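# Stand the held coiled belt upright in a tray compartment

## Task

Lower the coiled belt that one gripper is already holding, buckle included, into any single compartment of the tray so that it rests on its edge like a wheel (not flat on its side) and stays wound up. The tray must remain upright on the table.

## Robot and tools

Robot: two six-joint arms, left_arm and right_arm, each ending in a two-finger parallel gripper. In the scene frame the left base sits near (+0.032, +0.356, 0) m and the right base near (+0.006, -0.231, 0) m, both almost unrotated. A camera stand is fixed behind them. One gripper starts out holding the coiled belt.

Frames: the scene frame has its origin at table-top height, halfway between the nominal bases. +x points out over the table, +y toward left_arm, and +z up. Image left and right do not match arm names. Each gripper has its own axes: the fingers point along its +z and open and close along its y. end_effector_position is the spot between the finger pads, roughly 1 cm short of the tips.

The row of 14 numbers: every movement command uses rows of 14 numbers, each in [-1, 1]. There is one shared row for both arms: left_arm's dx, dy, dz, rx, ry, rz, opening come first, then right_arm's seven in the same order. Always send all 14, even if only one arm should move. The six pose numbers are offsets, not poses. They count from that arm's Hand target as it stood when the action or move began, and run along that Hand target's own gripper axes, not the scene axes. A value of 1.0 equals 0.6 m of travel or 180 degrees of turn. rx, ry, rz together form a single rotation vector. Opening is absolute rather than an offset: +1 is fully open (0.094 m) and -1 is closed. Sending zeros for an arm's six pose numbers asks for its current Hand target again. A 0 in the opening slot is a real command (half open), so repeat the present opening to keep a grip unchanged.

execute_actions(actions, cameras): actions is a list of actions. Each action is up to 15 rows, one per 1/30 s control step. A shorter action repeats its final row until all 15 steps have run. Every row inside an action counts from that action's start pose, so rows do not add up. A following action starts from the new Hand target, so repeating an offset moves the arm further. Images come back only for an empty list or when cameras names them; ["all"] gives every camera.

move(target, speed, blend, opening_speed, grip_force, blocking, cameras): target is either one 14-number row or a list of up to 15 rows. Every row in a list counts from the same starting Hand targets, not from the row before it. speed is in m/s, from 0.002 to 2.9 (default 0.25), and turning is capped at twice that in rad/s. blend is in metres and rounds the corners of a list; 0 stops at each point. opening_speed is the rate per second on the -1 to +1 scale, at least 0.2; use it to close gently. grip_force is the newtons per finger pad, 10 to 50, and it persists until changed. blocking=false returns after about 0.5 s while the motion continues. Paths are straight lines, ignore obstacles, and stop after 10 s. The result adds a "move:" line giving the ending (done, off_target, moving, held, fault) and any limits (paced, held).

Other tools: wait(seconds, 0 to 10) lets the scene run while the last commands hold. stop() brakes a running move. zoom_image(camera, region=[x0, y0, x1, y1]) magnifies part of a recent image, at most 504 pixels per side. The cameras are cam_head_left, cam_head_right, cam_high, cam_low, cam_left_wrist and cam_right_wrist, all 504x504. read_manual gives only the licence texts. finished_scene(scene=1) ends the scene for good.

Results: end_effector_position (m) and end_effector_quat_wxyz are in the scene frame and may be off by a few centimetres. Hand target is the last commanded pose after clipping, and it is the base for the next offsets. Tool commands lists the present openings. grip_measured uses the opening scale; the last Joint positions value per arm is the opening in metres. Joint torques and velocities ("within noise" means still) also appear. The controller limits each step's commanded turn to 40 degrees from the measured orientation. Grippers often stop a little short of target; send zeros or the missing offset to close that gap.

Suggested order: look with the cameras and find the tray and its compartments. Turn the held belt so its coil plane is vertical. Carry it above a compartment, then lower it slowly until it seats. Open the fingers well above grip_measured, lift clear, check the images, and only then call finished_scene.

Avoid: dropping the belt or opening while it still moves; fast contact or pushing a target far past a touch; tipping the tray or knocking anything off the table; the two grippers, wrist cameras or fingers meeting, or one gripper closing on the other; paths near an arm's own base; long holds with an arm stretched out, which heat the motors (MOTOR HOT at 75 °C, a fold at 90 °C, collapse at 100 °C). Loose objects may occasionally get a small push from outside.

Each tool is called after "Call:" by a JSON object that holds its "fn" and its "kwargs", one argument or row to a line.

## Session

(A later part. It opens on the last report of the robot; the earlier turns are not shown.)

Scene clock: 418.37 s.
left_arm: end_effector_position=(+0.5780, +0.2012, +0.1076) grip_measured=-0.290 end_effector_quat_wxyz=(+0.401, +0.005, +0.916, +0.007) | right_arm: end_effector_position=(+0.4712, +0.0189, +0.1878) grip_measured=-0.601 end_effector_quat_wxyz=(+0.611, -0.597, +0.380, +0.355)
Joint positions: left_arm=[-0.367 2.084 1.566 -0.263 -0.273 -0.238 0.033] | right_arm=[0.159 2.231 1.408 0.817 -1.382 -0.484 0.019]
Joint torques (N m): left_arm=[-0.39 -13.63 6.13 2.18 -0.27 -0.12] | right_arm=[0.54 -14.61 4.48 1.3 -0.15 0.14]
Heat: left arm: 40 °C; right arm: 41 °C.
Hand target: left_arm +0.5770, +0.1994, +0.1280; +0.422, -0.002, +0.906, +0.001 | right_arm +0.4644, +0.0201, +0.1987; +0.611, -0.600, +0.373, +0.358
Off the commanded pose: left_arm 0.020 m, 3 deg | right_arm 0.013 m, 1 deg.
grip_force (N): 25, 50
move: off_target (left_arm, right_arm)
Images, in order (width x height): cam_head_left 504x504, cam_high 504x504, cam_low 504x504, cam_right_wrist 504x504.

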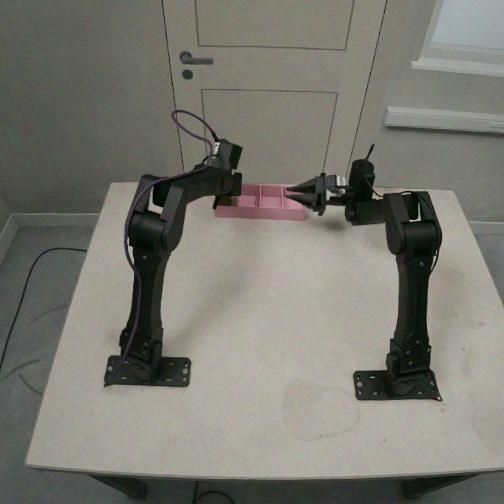

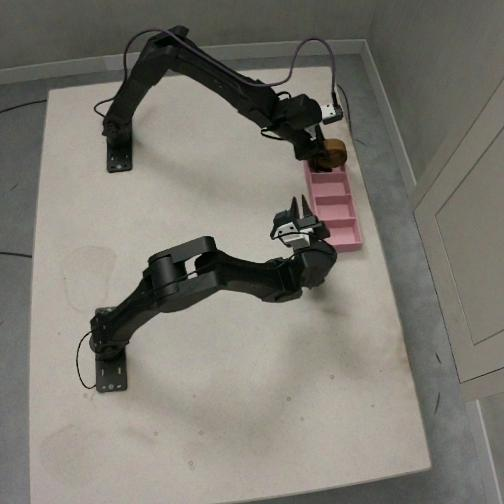

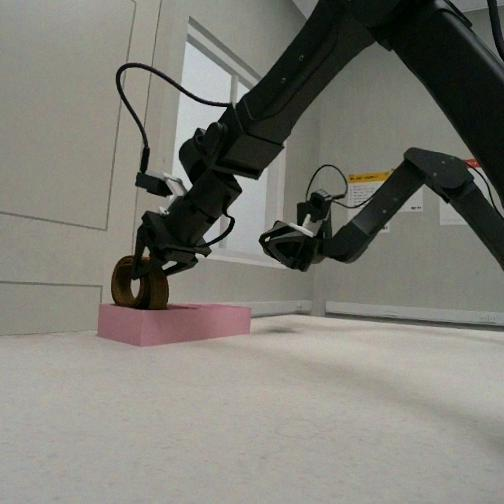

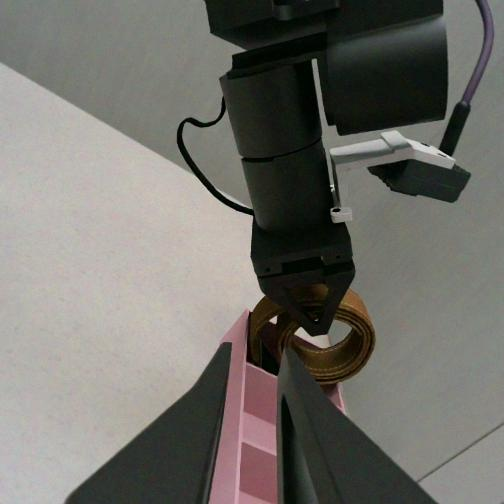

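Call:
{"fn": "move", "kwargs": {
  "target": [0.0345, 0, 0.0289, 0, 0, 0, -0.6, 0, 0, 0, 0, 0, 0, -0.6],
  "speed": 0.06,
  "cameras": ["cam_low", "cam_high", "cam_right_wrist"]
}}

Call:
{"fn": "zoom_image", "kwargs": {
  "camera": "cam_right_wrist",
  "region": [200, 260, 420, 440]
}}

Call:
{"fn": "zoom_image", "kwargs": {
  "camera": "cam_low",
  "region": [80, 220, 280, 360]
}}

Call:
{"fn": "zoom_image", "kwargs": {
  "camera": "cam_high",
  "region": [280, 110, 380, 210]
}}

Scene clock: 428.80 s.
left_arm: end_effector_position=(+0.5786, +0.2011, +0.0981) grip_measured=-0.290 end_effector_quat_wxyz=(+0.415, +0.002, +0.910, +0.002) | right_arm: end_effector_position=(+0.4712, +0.0189, +0.1878) grip_measured=-0.601 end_effector_quat_wxyz=(+0.611, -0.597, +0.380, +0.355)
Joint positions: left_arm=[-0.367 2.084 1.502 -0.166 -0.274 -0.238 0.033] | right_arm=[0.159 2.231 1.408 0.817 -1.382 -0.484 0.019]
Joint torques (N m): left_arm=[-0.5 -11.21 5.96 2.19 -0.25 -0.11] | right_arm=[0.35 -14.64 4.44 1.26 -0.16 0.11]
Heat: left arm: 41 °C; right arm: 41 °C.
Hand target: left_arm +0.5770, +0.1994, +0.1010; +0.422, -0.002, +0.906, +0.001 | right_arm +0.4644, +0.0201, +0.1987; +0.611, -0.600, +0.373, +0.358
Off the commanded pose: left_arm 0.004 m, 1 deg | right_arm 0.013 m, 1 deg.
grip_force (N): 25, 50
move: off_target (right_arm)
Images, in order (width x height): cam_high 504x504, cam_low 504x504, cam_right_wrist 504x504.

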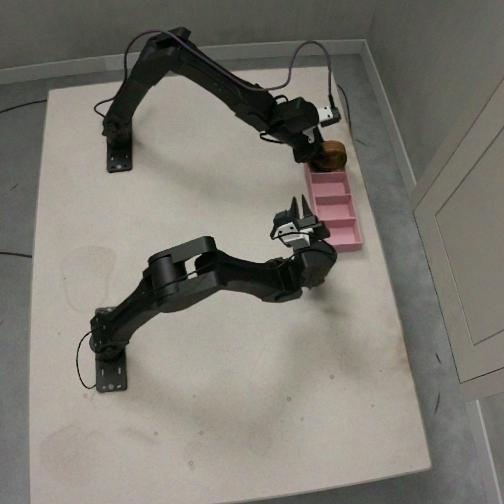

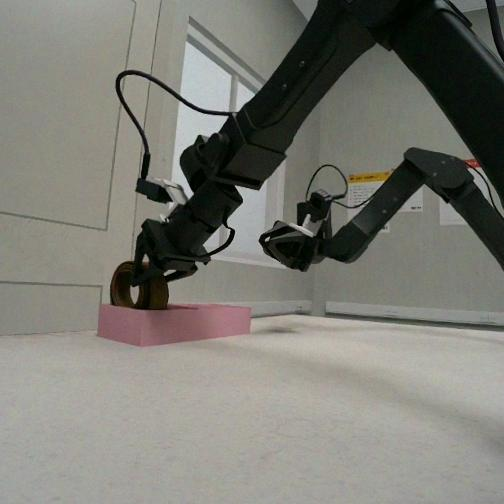

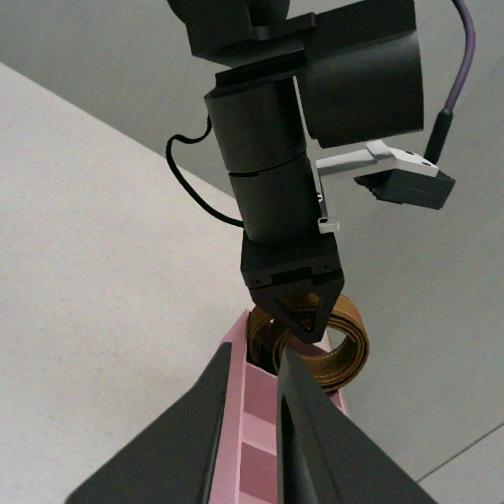

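Scaled by 2.291 from the camera's 504x504 image, which has a finer 720x720 frame.

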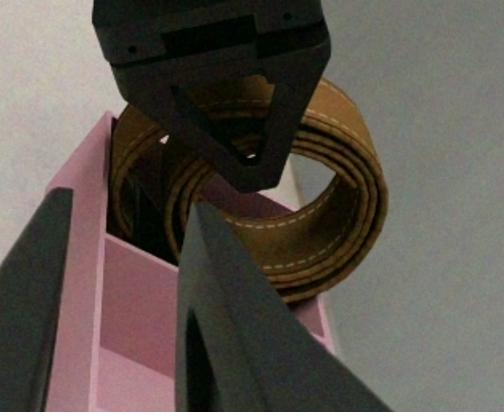

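Scaled by 2.520 from the camera's 504x504 image, which has a finer 720x720 frame.

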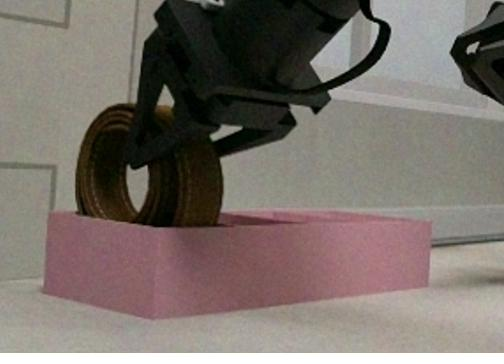

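Scaled by 5.040 from the camera's 504x504 image, which has a finer 720x720 frame.

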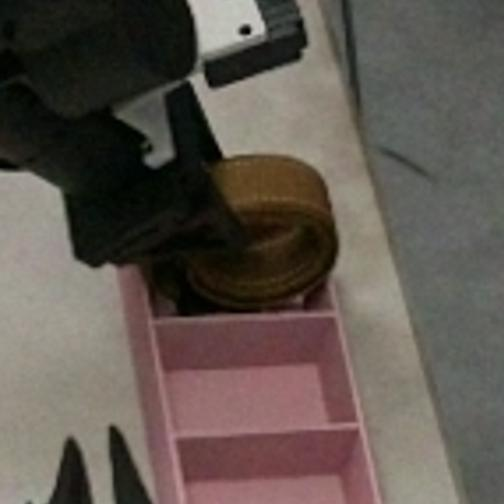

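Call:
{"fn": "execute_actions", "kwargs": {
  "actions": [],
  "cameras": ["cam_left_wrist", "cam_right_wrist", "cam_head_right", "cam_head_left"]
}}

Call:
{"fn": "zoom_image", "kwargs": {
  "camera": "cam_right_wrist",
  "region": [230, 290, 330, 400]
}}

Call:
{"fn": "zoom_image", "kwargs": {
  "camera": "cam_left_wrist",
  "region": [100, 100, 400, 400]
}}

Scene clock: 445.77 s.
left_arm: end_effector_position=(+0.5787, +0.2011, +0.0981) grip_measured=-0.290 end_effector_quat_wxyz=(+0.416, +0.002, +0.910, +0.002) | right_arm: end_effector_position=(+0.4712, +0.0189, +0.1878) grip_measured=-0.601 end_effector_quat_wxyz=(+0.611, -0.597, +0.380, +0.355)
Joint positions: left_arm=[-0.367 2.084 1.502 -0.166 -0.274 -0.238 0.033] | right_arm=[0.159 2.231 1.408 0.817 -1.382 -0.484 0.019]
Joint velocities: within noise
Joint torques (N m): left_arm=[-0.51 -11.18 5.97 2.22 -0.26 -0.11] | right_arm=[0.31 -14.52 4.36 1.25 -0.16 0.12]
Heat: left arm: 40 °C; right arm: 42 °C.
Hand target: left_arm +0.5770, +0.1994, +0.1010; +0.422, -0.002, +0.906, +0.001 | right_arm +0.4644, +0.0201, +0.1987; +0.611, -0.600, +0.373, +0.358
Tool commands: left_gripper/opening=-0.6 right_gripper/opening=-0.6
Off the commanded pose: left_arm 0.004 m, 1 deg | right_arm 0.013 m, 1 deg.
grip_force (N): 25, 50
Images, in order (width x height): cam_head_left 504x504, cam_head_right 504x504, cam_left_wrist 504x504, cam_right_wrist 504x504.

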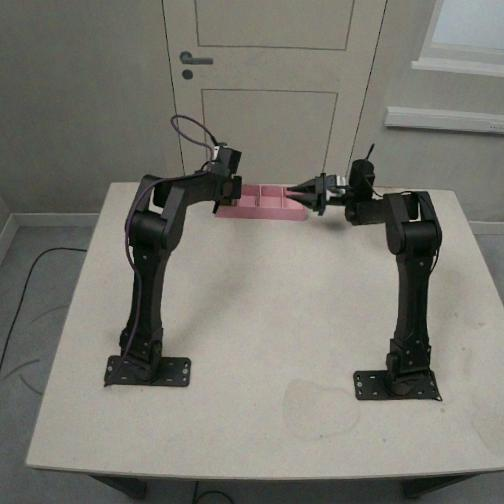

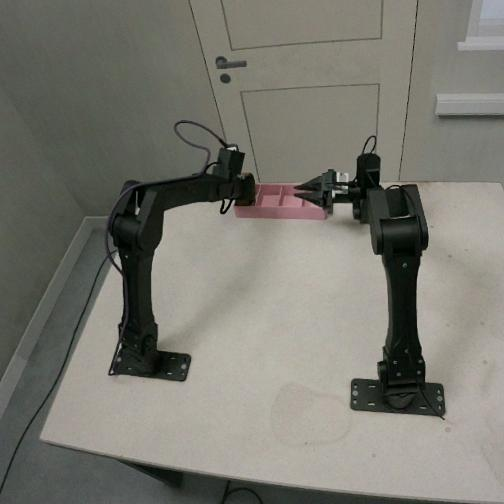

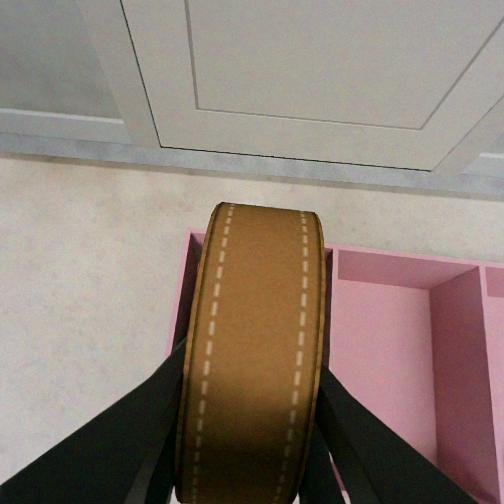

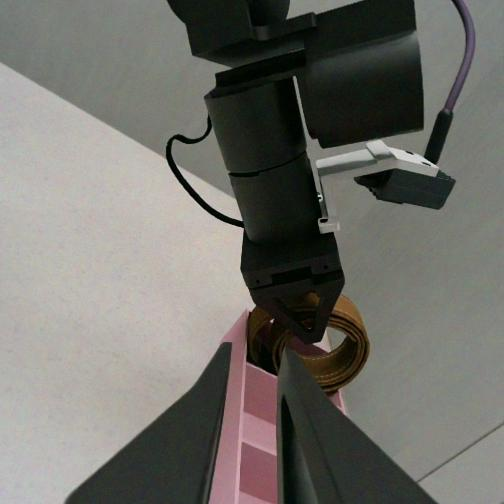

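Scaled by 4.582 from the camera's 504x504 image, which has a finer 720x720 frame.

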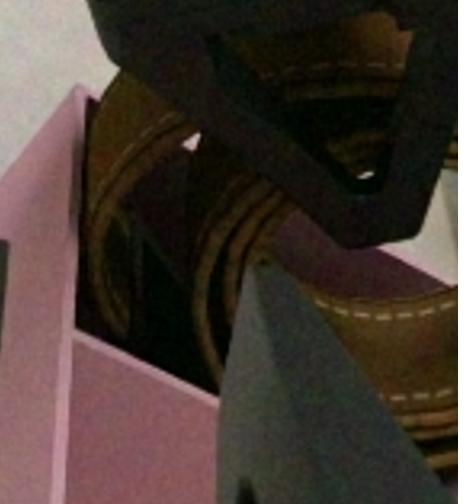

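Scaled by 1.680 from the camera's 504x504 image, which has a finer 720x720 frame.

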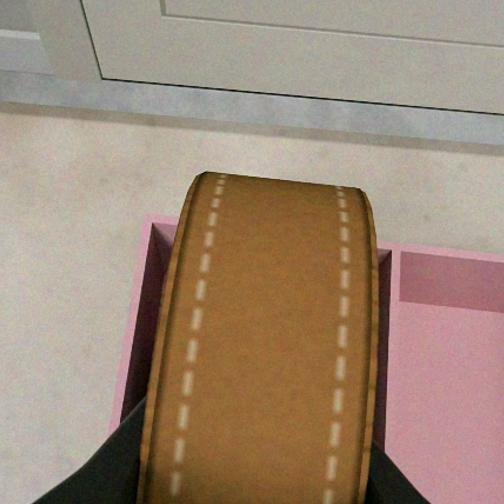

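Call:
{"fn": "move", "kwargs": {
  "target": [0.0278, 0, -0.0202, 0, 0, 0, -0.6, 0, 0, 0, 0, 0, 0, -0.6],
  "speed": 0.06,
  "cameras": ["cam_low", "cam_high", "cam_right_wrist"]
}}

Call:
{"fn": "zoom_image", "kwargs": {
  "camera": "cam_right_wrist",
  "region": [220, 270, 380, 410]
}}

Call:
{"fn": "zoom_image", "kwargs": {
  "camera": "cam_high",
  "region": [280, 110, 380, 210]
}}

Scene clock: 460.30 s.
left_arm: end_effector_position=(+0.5616, +0.2004, +0.0845) grip_measured=-0.290 end_effector_quat_wxyz=(+0.414, +0.003, +0.910, +0.005) | right_arm: end_effector_position=(+0.4712, +0.0189, +0.1878) grip_measured=-0.601 end_effector_quat_wxyz=(+0.611, -0.597, +0.380, +0.355)
Joint positions: left_arm=[-0.384 2.051 1.397 -0.103 -0.29 -0.249 0.033] | right_arm=[0.159 2.231 1.408 0.817 -1.382 -0.484 0.019]
Joint torques (N m): left_arm=[-0.47 -12.71 5.53 2.03 -0.21 -0.13] | right_arm=[0.29 -14.69 4.51 1.22 -0.12 0.09]
Heat: left arm: 39 °C; right arm: 42 °C.
Hand target: left_arm +0.5570, +0.1993, +0.0962; +0.423, -0.002, +0.906, +0.001 | right_arm +0.4644, +0.0201, +0.1987; +0.611, -0.600, +0.373, +0.358
Off the commanded pose: left_arm 0.012 m, 1 deg | right_arm 0.013 m, 1 deg.
grip_force (N): 25, 50
move: off_target (left_arm, right_arm)
Images, in order (width x height): cam_high 504x504, cam_low 504x504, cam_right_wrist 504x504.

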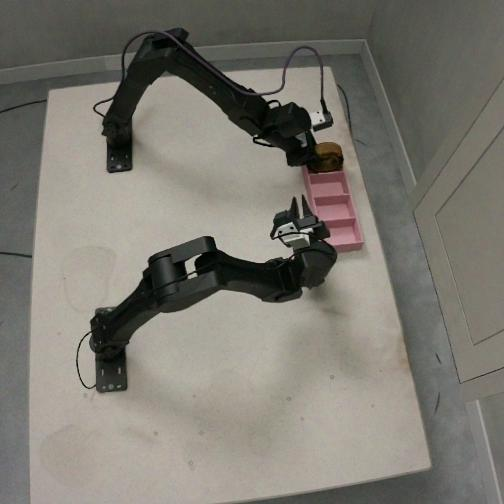

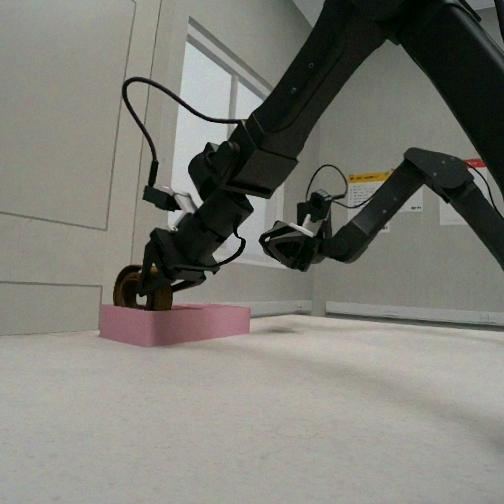

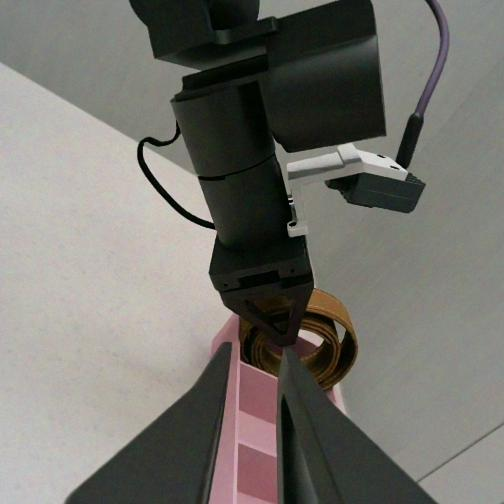

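Scaled by 3.150 from the camera's 504x504 image, which has a finer 720x720 frame.

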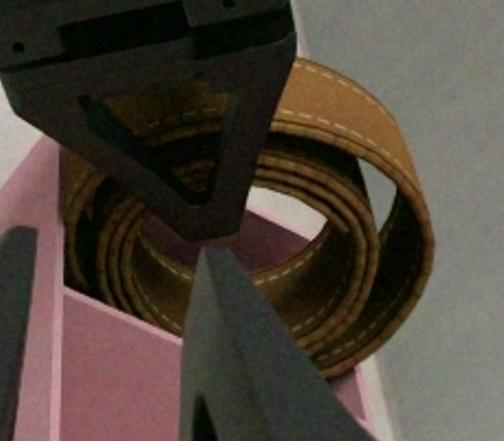

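Scaled by 5.040 from the camera's 504x504 image, which has a finer 720x720 frame.

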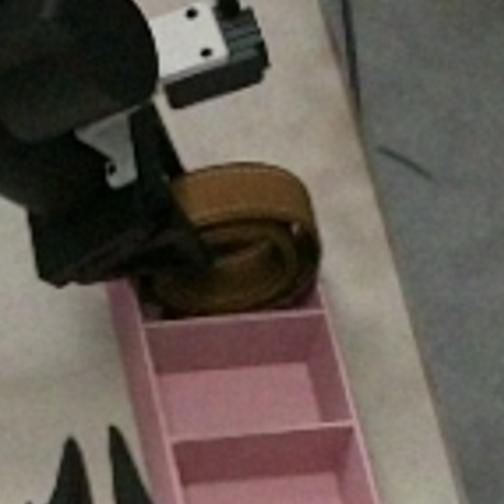

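Call:
{"fn": "zoom_image", "kwargs": {
  "camera": "cam_right_wrist",
  "region": [230, 310, 300, 390]
}}

Call:
{"fn": "zoom_image", "kwargs": {
  "camera": "cam_low",
  "region": [90, 240, 210, 350]
}}

Scaled by 6.300 from the camera's 504x504 image, which has a finer 720x720 frame.

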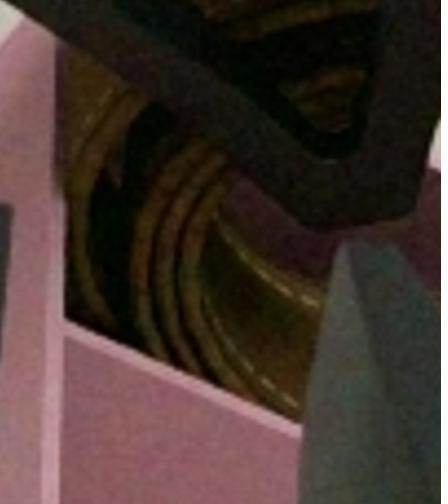

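Scaled by 4.200 from the camera's 504x504 image, which has a finer 720x720 frame.

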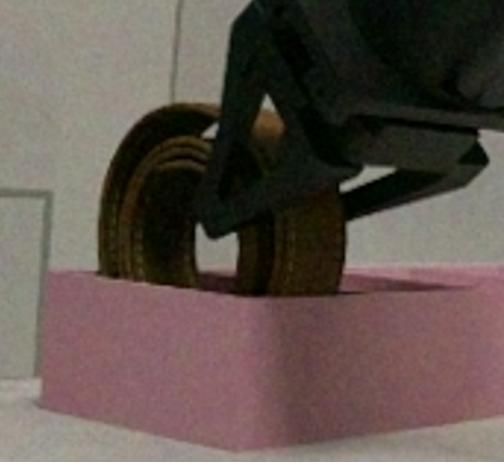

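Call:
{"fn": "move", "kwargs": {
  "target": [0.0255, 0, 0.0214, 0, 0, 0, -0.6, 0, 0, 0, 0, 0, 0, -0.6],
  "speed": 0.06,
  "cameras": ["cam_low", "cam_high", "cam_right_wrist"]
}}

Call:
{"fn": "zoom_image", "kwargs": {
  "camera": "cam_right_wrist",
  "region": [220, 270, 380, 410]
}}

Call:
{"fn": "zoom_image", "kwargs": {
  "camera": "cam_low",
  "region": [90, 240, 210, 350]
}}

Scene clock: 468.57 s.
left_arm: end_effector_position=(+0.5633, +0.2005, +0.0821) grip_measured=-0.290 end_effector_quat_wxyz=(+0.429, -0.001, +0.903, +0.000) | right_arm: end_effector_position=(+0.4712, +0.0189, +0.1878) grip_measured=-0.601 end_effector_quat_wxyz=(+0.611, -0.597, +0.380, +0.355)
Joint positions: left_arm=[-0.384 2.051 1.358 -0.028 -0.294 -0.25 0.033] | right_arm=[0.159 2.231 1.408 0.817 -1.382 -0.484 0.019]
Joint torques (N m): left_arm=[-0.51 -10.24 5.37 2.02 -0.19 -0.11] | right_arm=[0.29 -14.48 4.31 1.26 -0.13 0.11]
Heat: left arm: 40 °C; right arm: 42 °C.
Hand target: left_arm +0.5570, +0.1994, +0.0761; +0.422, -0.002, +0.906, +0.001 | right_arm +0.4644, +0.0201, +0.1987; +0.611, -0.600, +0.373, +0.358
Off the commanded pose: left_arm 0.009 m, 1 deg | right_arm 0.013 m, 1 deg.
grip_force (N): 25, 50
move: off_target (right_arm)
Images, in order (width x height): cam_high 504x504, cam_low 504x504, cam_right_wrist 504x504.

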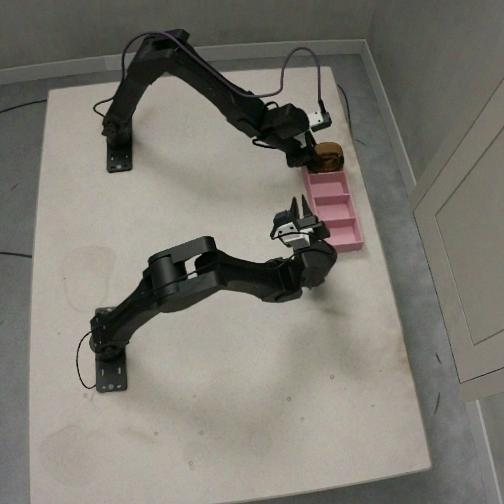

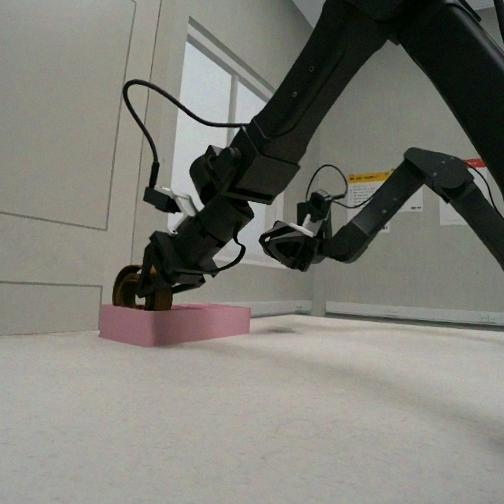

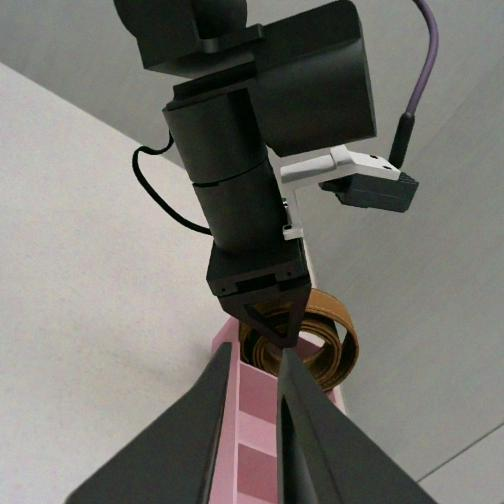

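Scaled by 3.150 from the camera's 504x504 image, which has a finer 720x720 frame.

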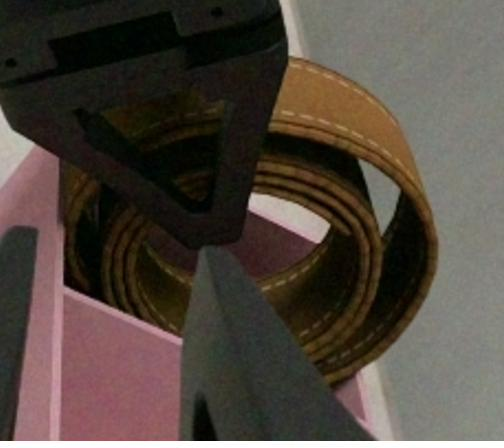

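Scaled by 4.200 from the camera's 504x504 image, which has a finer 720x720 frame.

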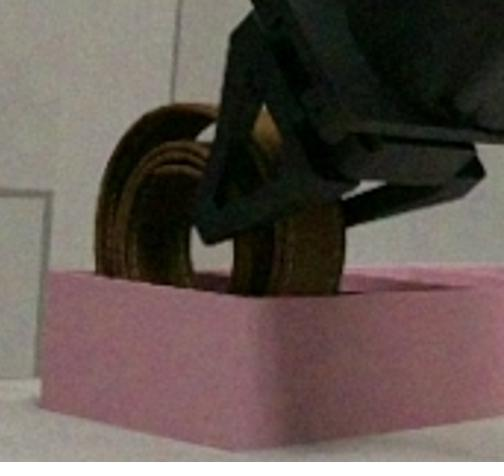

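Call:
{"fn": "move", "kwargs": {
  "target": [
    [-0.0434, 0, -0.0364, 0, 0, 0, -0.6, 0, 0, 0, 0, 0, 0, -0.6],
    [-0.0595, 0, -0.0172, 0, 0, 0, -0.6, 0, 0, 0, 0, 0, 0, -0.6],
    [-0.0199, 0, 0.016, 0, 0, 0, -0.6, 0, 0, 0, 0, 0, 0, -0.6]
  ],
  "speed": 0.06,
  "blend": [0.005, 0.005, 0],
  "cameras": ["cam_low", "cam_high", "cam_right_wrist"]
}}

Call:
{"fn": "zoom_image", "kwargs": {
  "camera": "cam_right_wrist",
  "region": [220, 270, 380, 410]
}}

Call:
{"fn": "zoom_image", "kwargs": {
  "camera": "cam_low",
  "region": [90, 240, 210, 350]
}}

Call:
{"fn": "zoom_image", "kwargs": {
  "camera": "cam_high",
  "region": [280, 110, 380, 210]
}}

Scene clock: 481.10 s.
left_arm: end_effector_position=(+0.5716, +0.1965, +0.0981) grip_measured=-0.290 end_effector_quat_wxyz=(+0.432, -0.001, +0.902, -0.003) | right_arm: end_effector_position=(+0.4712, +0.0189, +0.1878) grip_measured=-0.601 end_effector_quat_wxyz=(+0.611, -0.597, +0.380, +0.355)
Joint positions: left_arm=[-0.384 2.054 1.426 -0.084 -0.29 -0.25 0.033] | right_arm=[0.159 2.231 1.408 0.817 -1.382 -0.484 0.019]
Joint torques (N m): left_arm=[0.49 -7.82 6.08 2.25 -0.11 -0.01] | right_arm=[0.39 -14.46 4.41 1.27 -0.13 0.11]
Heat: left arm: 39 °C; right arm: 42 °C.
Hand target: left_arm +0.5720, +0.1993, +0.0792; +0.422, -0.002, +0.906, +0.001 | right_arm +0.4644, +0.0201, +0.1987; +0.611, -0.600, +0.373, +0.358
Off the commanded pose: left_arm 0.019 m, 1 deg | right_arm 0.013 m, 1 deg.
grip_force (N): 25, 50
move: off_target (left_arm, right_arm)
Images, in order (width x height): cam_high 504x504, cam_low 504x504, cam_right_wrist 504x504.

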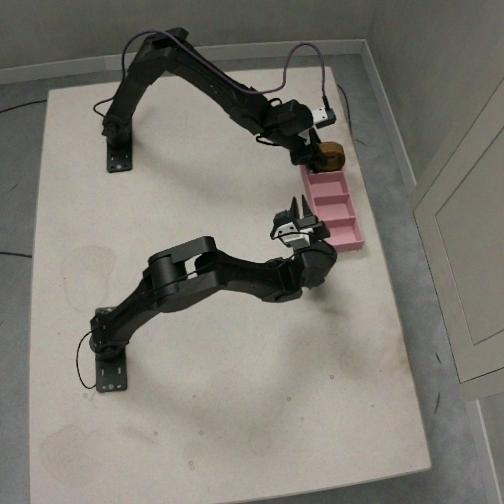

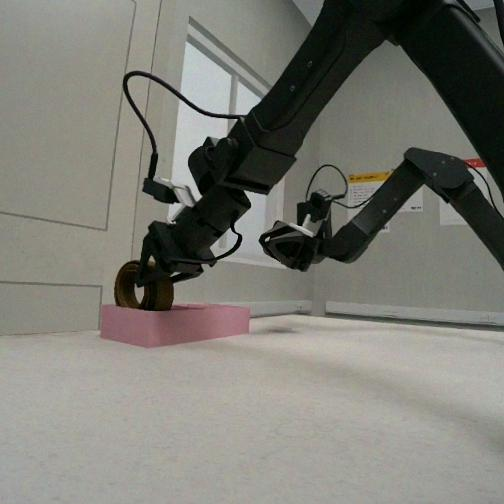

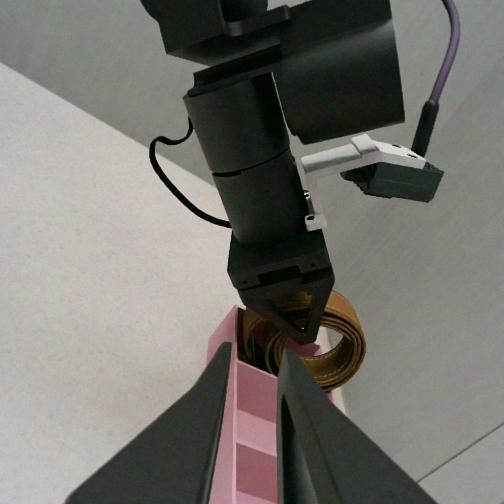

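Scaled by 3.150 from the camera's 504x504 image, which has a finer 720x720 frame.

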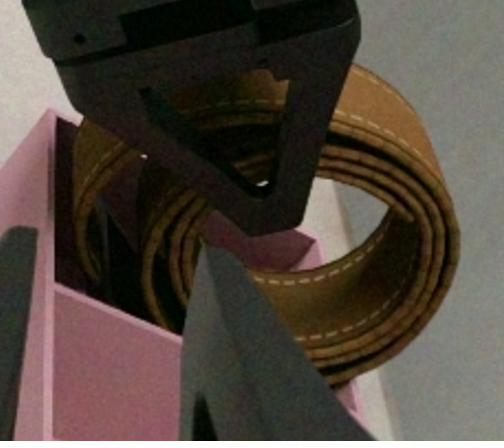

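Scaled by 4.200 from the camera's 504x504 image, which has a finer 720x720 frame.

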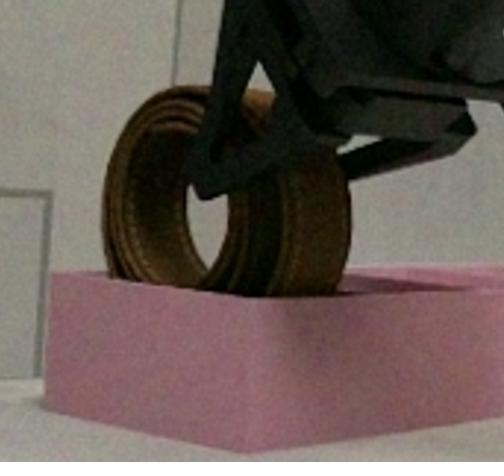

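Scaled by 5.040 from the camera's 504x504 image, which has a finer 720x720 frame.

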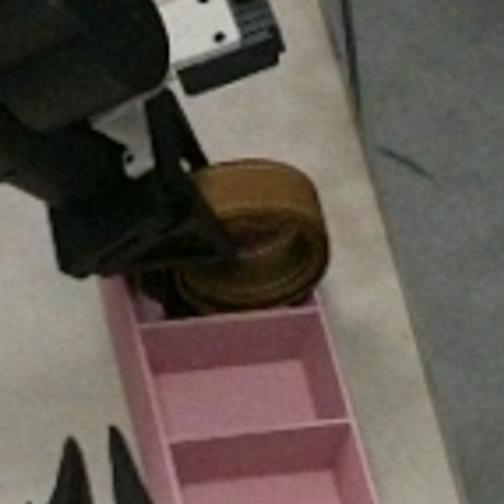

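Call:
{"fn": "move", "kwargs": {
  "target": [
    [-0.2121, 0, -0.1776, 0, 0, 0, -0.6, 0, 0, 0, 0, 0, 0, -0.6],
    [-0.0837, -0.065, -0.3309, 0, 0, 0, -0.6, 0, 0, 0, 0, 0, 0, -0.6],
    [-0.0326, -0.065, -0.2882, 0, 0, 0, -0.6, 0, 0, 0, 0, 0, 0, -0.6]
  ],
  "speed": 0.1,
  "blend": [0.02, 0.02, 0],
  "cameras": ["cam_low", "cam_high", "cam_right_wrist"]
}}

Call:
{"fn": "zoom_image", "kwargs": {
  "camera": "cam_right_wrist",
  "region": [150, 150, 400, 400]
}}

Scene clock: 576.63 s.
left_arm: end_effector_position=(+0.4523, +0.1583, +0.1888) grip_measured=-0.290 end_effector_quat_wxyz=(+0.399, +0.010, +0.917, +0.008) | right_arm: end_effector_position=(+0.4712, +0.0189, +0.1878) grip_measured=-0.601 end_effector_quat_wxyz=(+0.611, -0.597, +0.380, +0.355)
Joint positions: left_arm=[-0.61 1.694 1.39 -0.547 -0.437 -0.418 0.033] | right_arm=[0.159 2.231 1.408 0.817 -1.382 -0.484 0.019]
Joint torques (N m): left_arm=[-0.27 -10.02 6.53 2.15 -0.46 -0.11] | right_arm=[0.28 -14.49 4.55 1.26 -0.16 0.14]
Heat: left arm: 34 °C; right arm: 44 °C.
Hand target: left_arm +0.4522, +0.1598, +0.2053; +0.422, -0.002, +0.906, +0.001 | right_arm +0.4644, +0.0201, +0.1987; +0.611, -0.600, +0.373, +0.358
Off the commanded pose: left_arm 0.017 m, 3 deg | right_arm 0.013 m, 1 deg.
grip_force (N): 25, 50
move: off_target (left_arm, right_arm)
Images, in order (width x height): cam_high 504x504, cam_low 504x504, cam_right_wrist 504x504.

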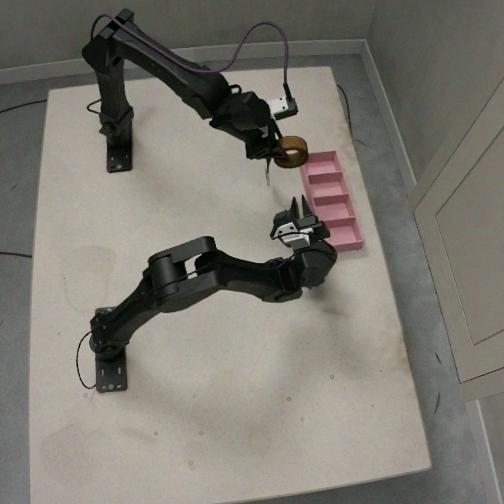

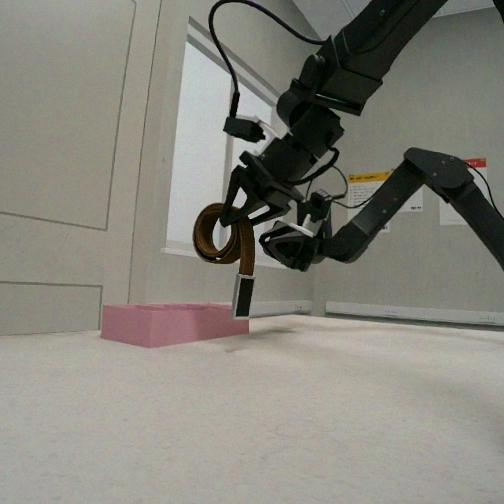

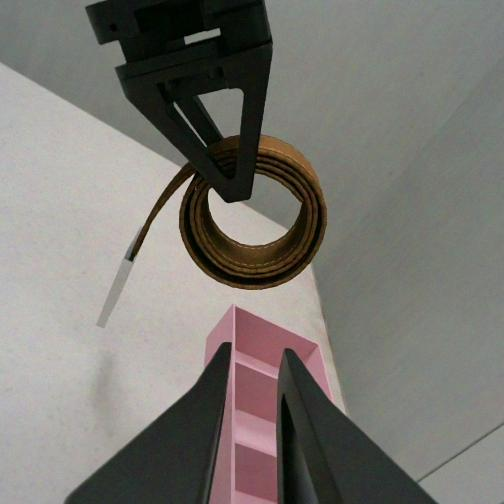

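Scaled by 2.016 from the camera's 504x504 image, which has a finer 720x720 frame.

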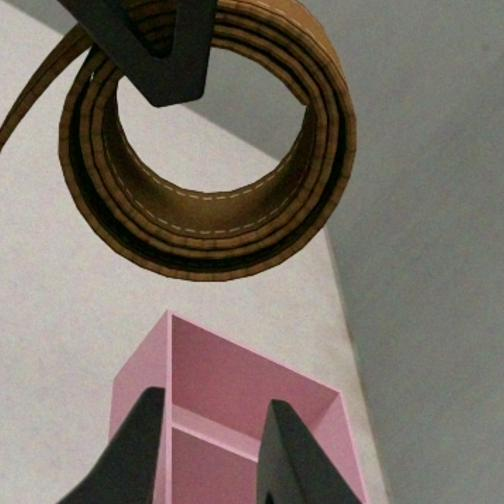

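Call:
{"fn": "move", "kwargs": {
  "target": [0, 0, 0, 0, 0, 0, -0.6, -0.009, -0.0568, 0.1278, 0, 0, 0, -0.3],
  "speed": 0.1,
  "cameras": ["cam_right_wrist", "cam_left_wrist", "cam_high", "cam_low"]
}}

Call:
{"fn": "zoom_image", "kwargs": {
  "camera": "cam_right_wrist",
  "region": [120, 150, 420, 450]
}}

Scene clock: 590.00 s.
left_arm: end_effector_position=(+0.4525, +0.1582, +0.1890) grip_measured=-0.290 end_effector_quat_wxyz=(+0.400, +0.010, +0.917, +0.008) | right_arm: end_effector_position=(+0.4876, +0.0942, +0.2295) grip_measured=-0.301 end_effector_quat_wxyz=(+0.617, -0.603, +0.360, +0.354)
Joint positions: left_arm=[-0.61 1.694 1.39 -0.546 -0.437 -0.418 0.033] | right_arm=[0.302 2.294 1.678 0.658 -1.261 -0.472 0.033]
Joint torques (N m): left_arm=[-0.29 -10.02 6.56 2.14 -0.45 -0.11] | right_arm=[-0.03 -10.67 7.58 1.09 0.07 0.01]
Heat: left arm: 35 °C; right arm: 44 °C.
Hand target: left_arm +0.4522, +0.1599, +0.2053; +0.422, -0.002, +0.906, +0.001 | right_arm +0.4940, +0.0960, +0.2194; +0.610, -0.600, +0.373, +0.359
Off the commanded pose: left_arm 0.016 m, 3 deg | right_arm 0.012 m, 2 deg.
grip_force (N): 25, 50
move: off_target (left_arm, right_arm)
Images, in order (width x height): cam_high 504x504, cam_low 504x504, cam_left_wrist 504x504, cam_right_wrist 504x504.

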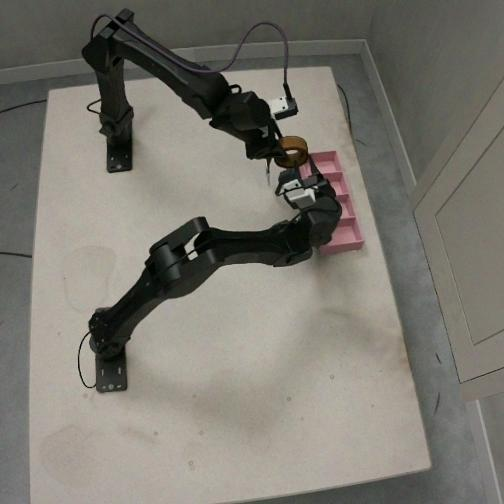

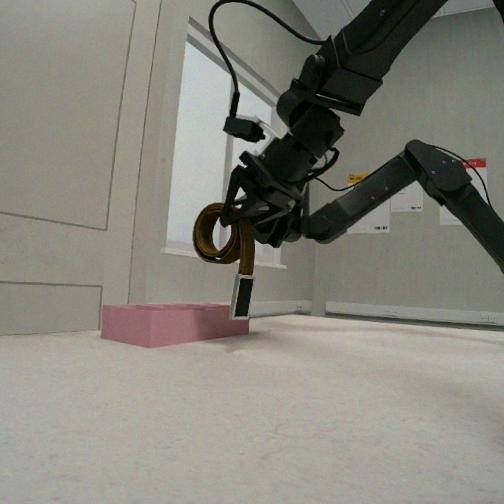

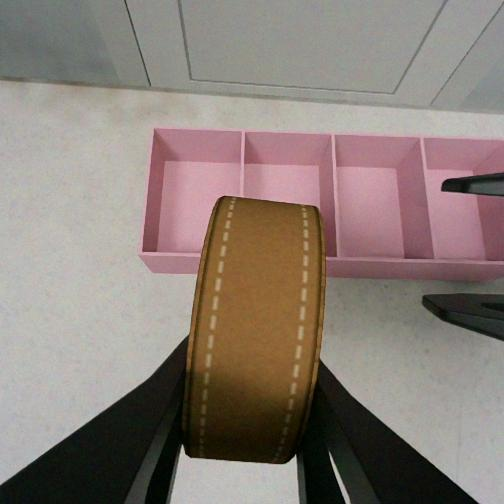

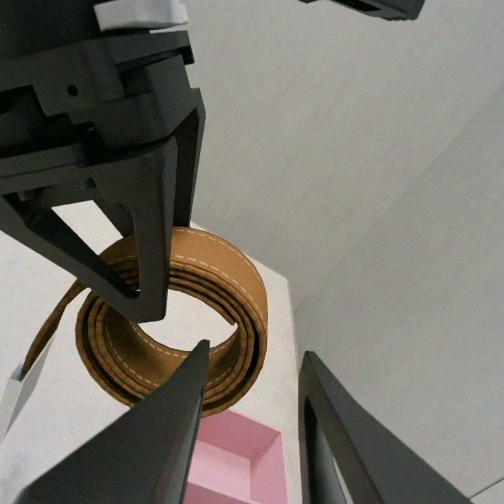

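Scaled by 1.680 from the camera's 504x504 image, which has a finer 720x720 frame.

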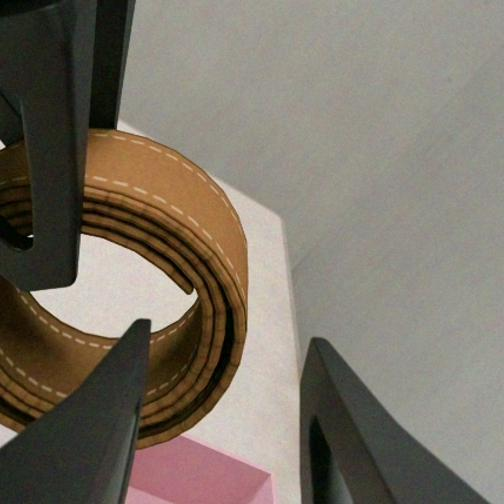

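Call:
{"fn": "move", "kwargs": {
  "target": [0, 0, 0, 0, 0, 0, -0.6, 0.05, 0.0, 0.03, 0, 0, 0, -0.3],
  "speed": 0.08,
  "cameras": ["cam_right_wrist", "cam_left_wrist"]
}}

Call:
{"fn": "zoom_image", "kwargs": {
  "camera": "cam_right_wrist",
  "region": [100, 150, 400, 450]
}}

Scene clock: 601.43 s.
left_arm: end_effector_position=(+0.4525, +0.1582, +0.1890) grip_measured=-0.290 end_effector_quat_wxyz=(+0.400, +0.010, +0.917, +0.008) | right_arm: end_effector_position=(+0.5040, +0.1112, +0.2007) grip_measured=-0.301 end_effector_quat_wxyz=(+0.613, -0.602, +0.366, +0.357)
Joint positions: left_arm=[-0.61 1.694 1.39 -0.546 -0.437 -0.418 0.033] | right_arm=[0.324 2.411 1.777 0.658 -1.236 -0.475 0.033]
Joint torques (N m): left_arm=[-0.31 -10.02 6.58 2.13 -0.46 -0.1] | right_arm=[0.18 -11.58 7.46 1.25 0.04 0.02]
Heat: left arm: 36 °C; right arm: 42 °C.
Hand target: left_arm +0.4522, +0.1599, +0.2053; +0.422, -0.002, +0.906, +0.001 | right_arm +0.5084, +0.1138, +0.1928; +0.610, -0.600, +0.373, +0.359
Off the commanded pose: left_arm 0.016 m, 3 deg | right_arm 0.009 m, 1 deg.
grip_force (N): 25, 50
move: off_target (left_arm)
Images, in order (width x height): cam_left_wrist 504x504, cam_right_wrist 504x504.

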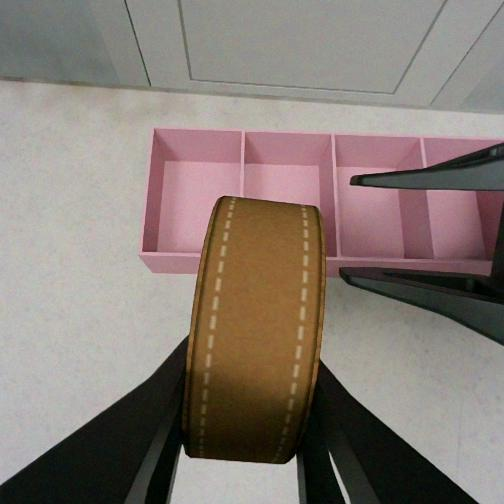

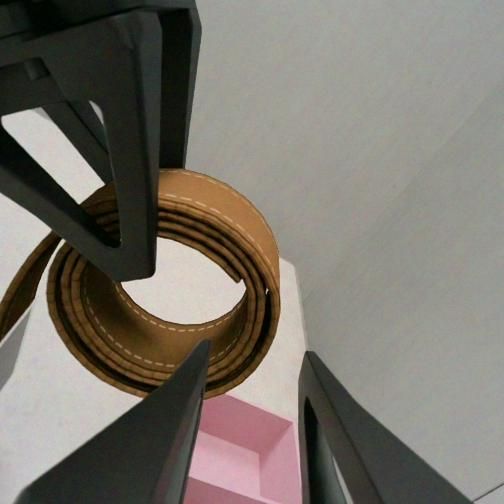

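Scaled by 1.680 from the camera's 504x504 image, which has a finer 720x720 frame.

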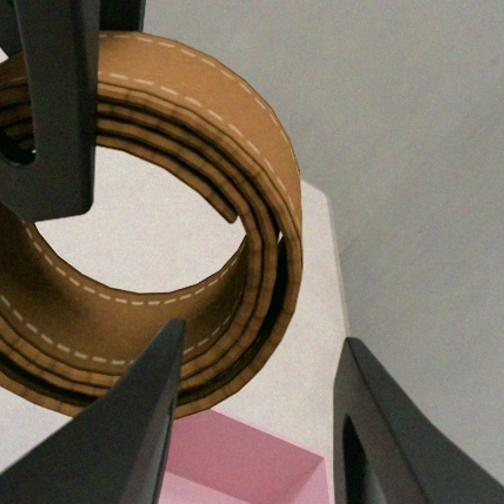

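Call:
{"fn": "move", "kwargs": {
  "target": [0, 0, 0, 0, 0, 0, -0.6, 0.0, 0.0, 0.045, 0, 0, 0, -0.42],
  "speed": 0.06,
  "cameras": ["cam_right_wrist", "cam_left_wrist"]
}}

Call:
{"fn": "zoom_image", "kwargs": {
  "camera": "cam_right_wrist",
  "region": [100, 150, 400, 450]
}}

Scene clock: 614.77 s.
left_arm: end_effector_position=(+0.4525, +0.1582, +0.1890) grip_measured=-0.290 end_effector_quat_wxyz=(+0.400, +0.010, +0.917, +0.008) | right_arm: end_effector_position=(+0.5022, +0.1400, +0.2056) grip_measured=-0.419 end_effector_quat_wxyz=(+0.618, -0.603, +0.358, +0.355)
Joint positions: left_arm=[-0.61 1.694 1.39 -0.546 -0.437 -0.418 0.033] | right_arm=[0.376 2.444 1.846 0.64 -1.189 -0.475 0.027]
Joint torques (N m): left_arm=[-0.31 -10.02 6.56 2.14 -0.46 -0.11] | right_arm=[-0.34 -11.62 7.71 1.18 0.03 -0.01]
Heat: left arm: 36 °C; right arm: 42 °C.
Hand target: left_arm +0.4522, +0.1599, +0.2053; +0.422, -0.002, +0.906, +0.001 | right_arm +0.5091, +0.1406, +0.1930; +0.610, -0.600, +0.373, +0.359
Off the commanded pose: left_arm 0.016 m, 3 deg | right_arm 0.014 m, 2 deg.
grip_force (N): 25, 50
move: off_target (left_arm, right_arm)
Images, in order (width x height): cam_left_wrist 504x504, cam_right_wrist 504x504.

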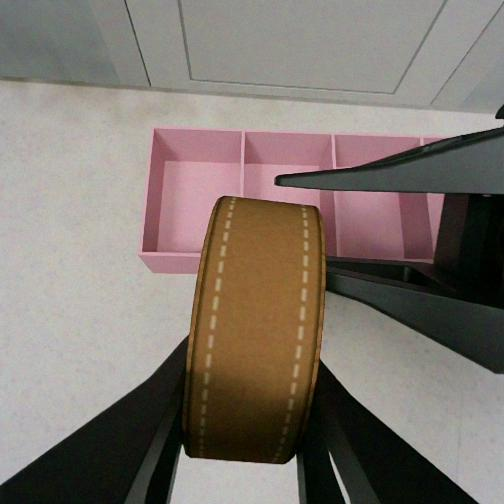

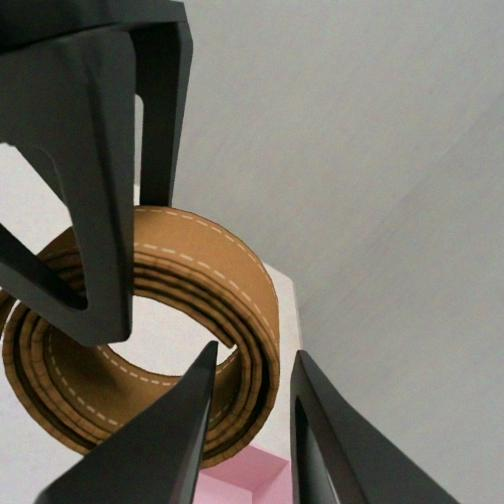

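Scaled by 1.680 from the camera's 504x504 image, which has a finer 720x720 frame.

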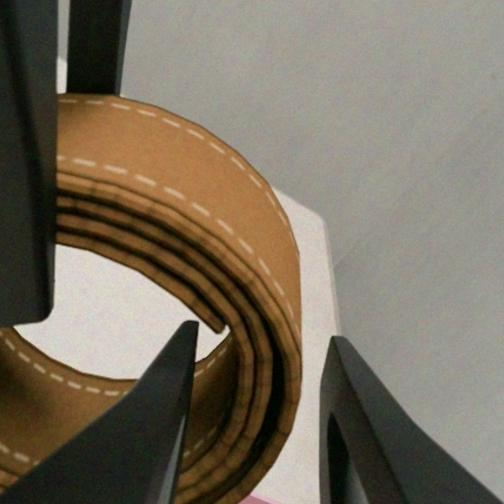

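Call:
{"fn": "move", "kwargs": {
  "target": [0, 0, 0, 0, 0, 0, -0.6, 0.013, 0.0, 0.034, 0, 0, 0, -0.42],
  "speed": 0.06,
  "cameras": ["cam_right_wrist", "cam_left_wrist"]
}}

Call:
{"fn": "zoom_image", "kwargs": {
  "camera": "cam_right_wrist",
  "region": [100, 200, 400, 500]
}}

Scene clock: 620.30 s.
left_arm: end_effector_position=(+0.4534, +0.1605, +0.1899) grip_measured=-0.290 end_effector_quat_wxyz=(+0.402, +0.007, +0.915, +0.013) | right_arm: end_effector_position=(+0.5080, +0.1567, +0.2004) grip_measured=-0.419 end_effector_quat_wxyz=(+0.619, -0.603, +0.358, +0.354)
Joint positions: left_arm=[-0.61 1.694 1.39 -0.545 -0.45 -0.419 0.033] | right_arm=[0.402 2.5 1.927 0.617 -1.162 -0.476 0.027]
Joint torques (N m): left_arm=[-0.35 -10 6.54 2.13 -0.32 -0.09] | right_arm=[0.44 -11.67 7.71 1.15 0.12 0]
Heat: left arm: 36 °C; right arm: 42 °C.
Hand target: left_arm +0.4523, +0.1598, +0.2053; +0.423, -0.002, +0.906, +0.001 | right_arm +0.5133, +0.1610, +0.1860; +0.610, -0.600, +0.373, +0.359
Off the commanded pose: left_arm 0.015 m, 3 deg | right_arm 0.016 m, 2 deg.
grip_force (N): 25, 50
move: off_target (left_arm, right_arm)
Images, in order (width x height): cam_left_wrist 504x504, cam_right_wrist 504x504.

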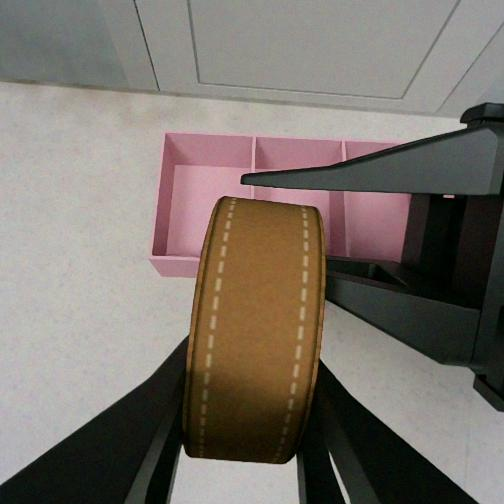

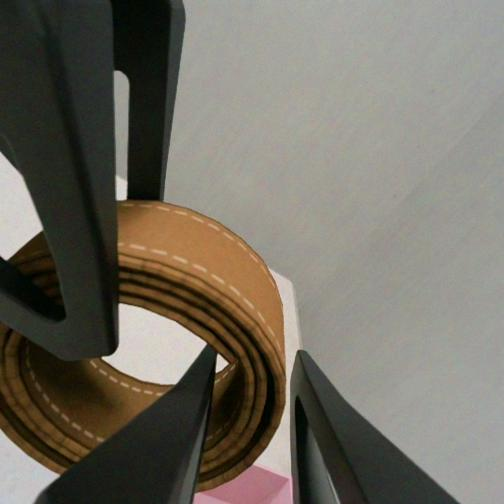

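Scaled by 1.680 from the camera's 504x504 image, which has a finer 720x720 frame.

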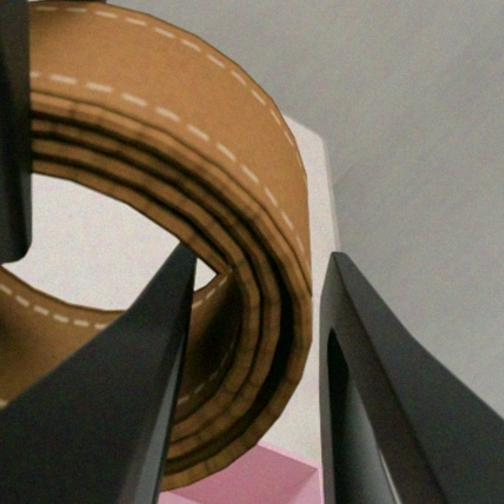

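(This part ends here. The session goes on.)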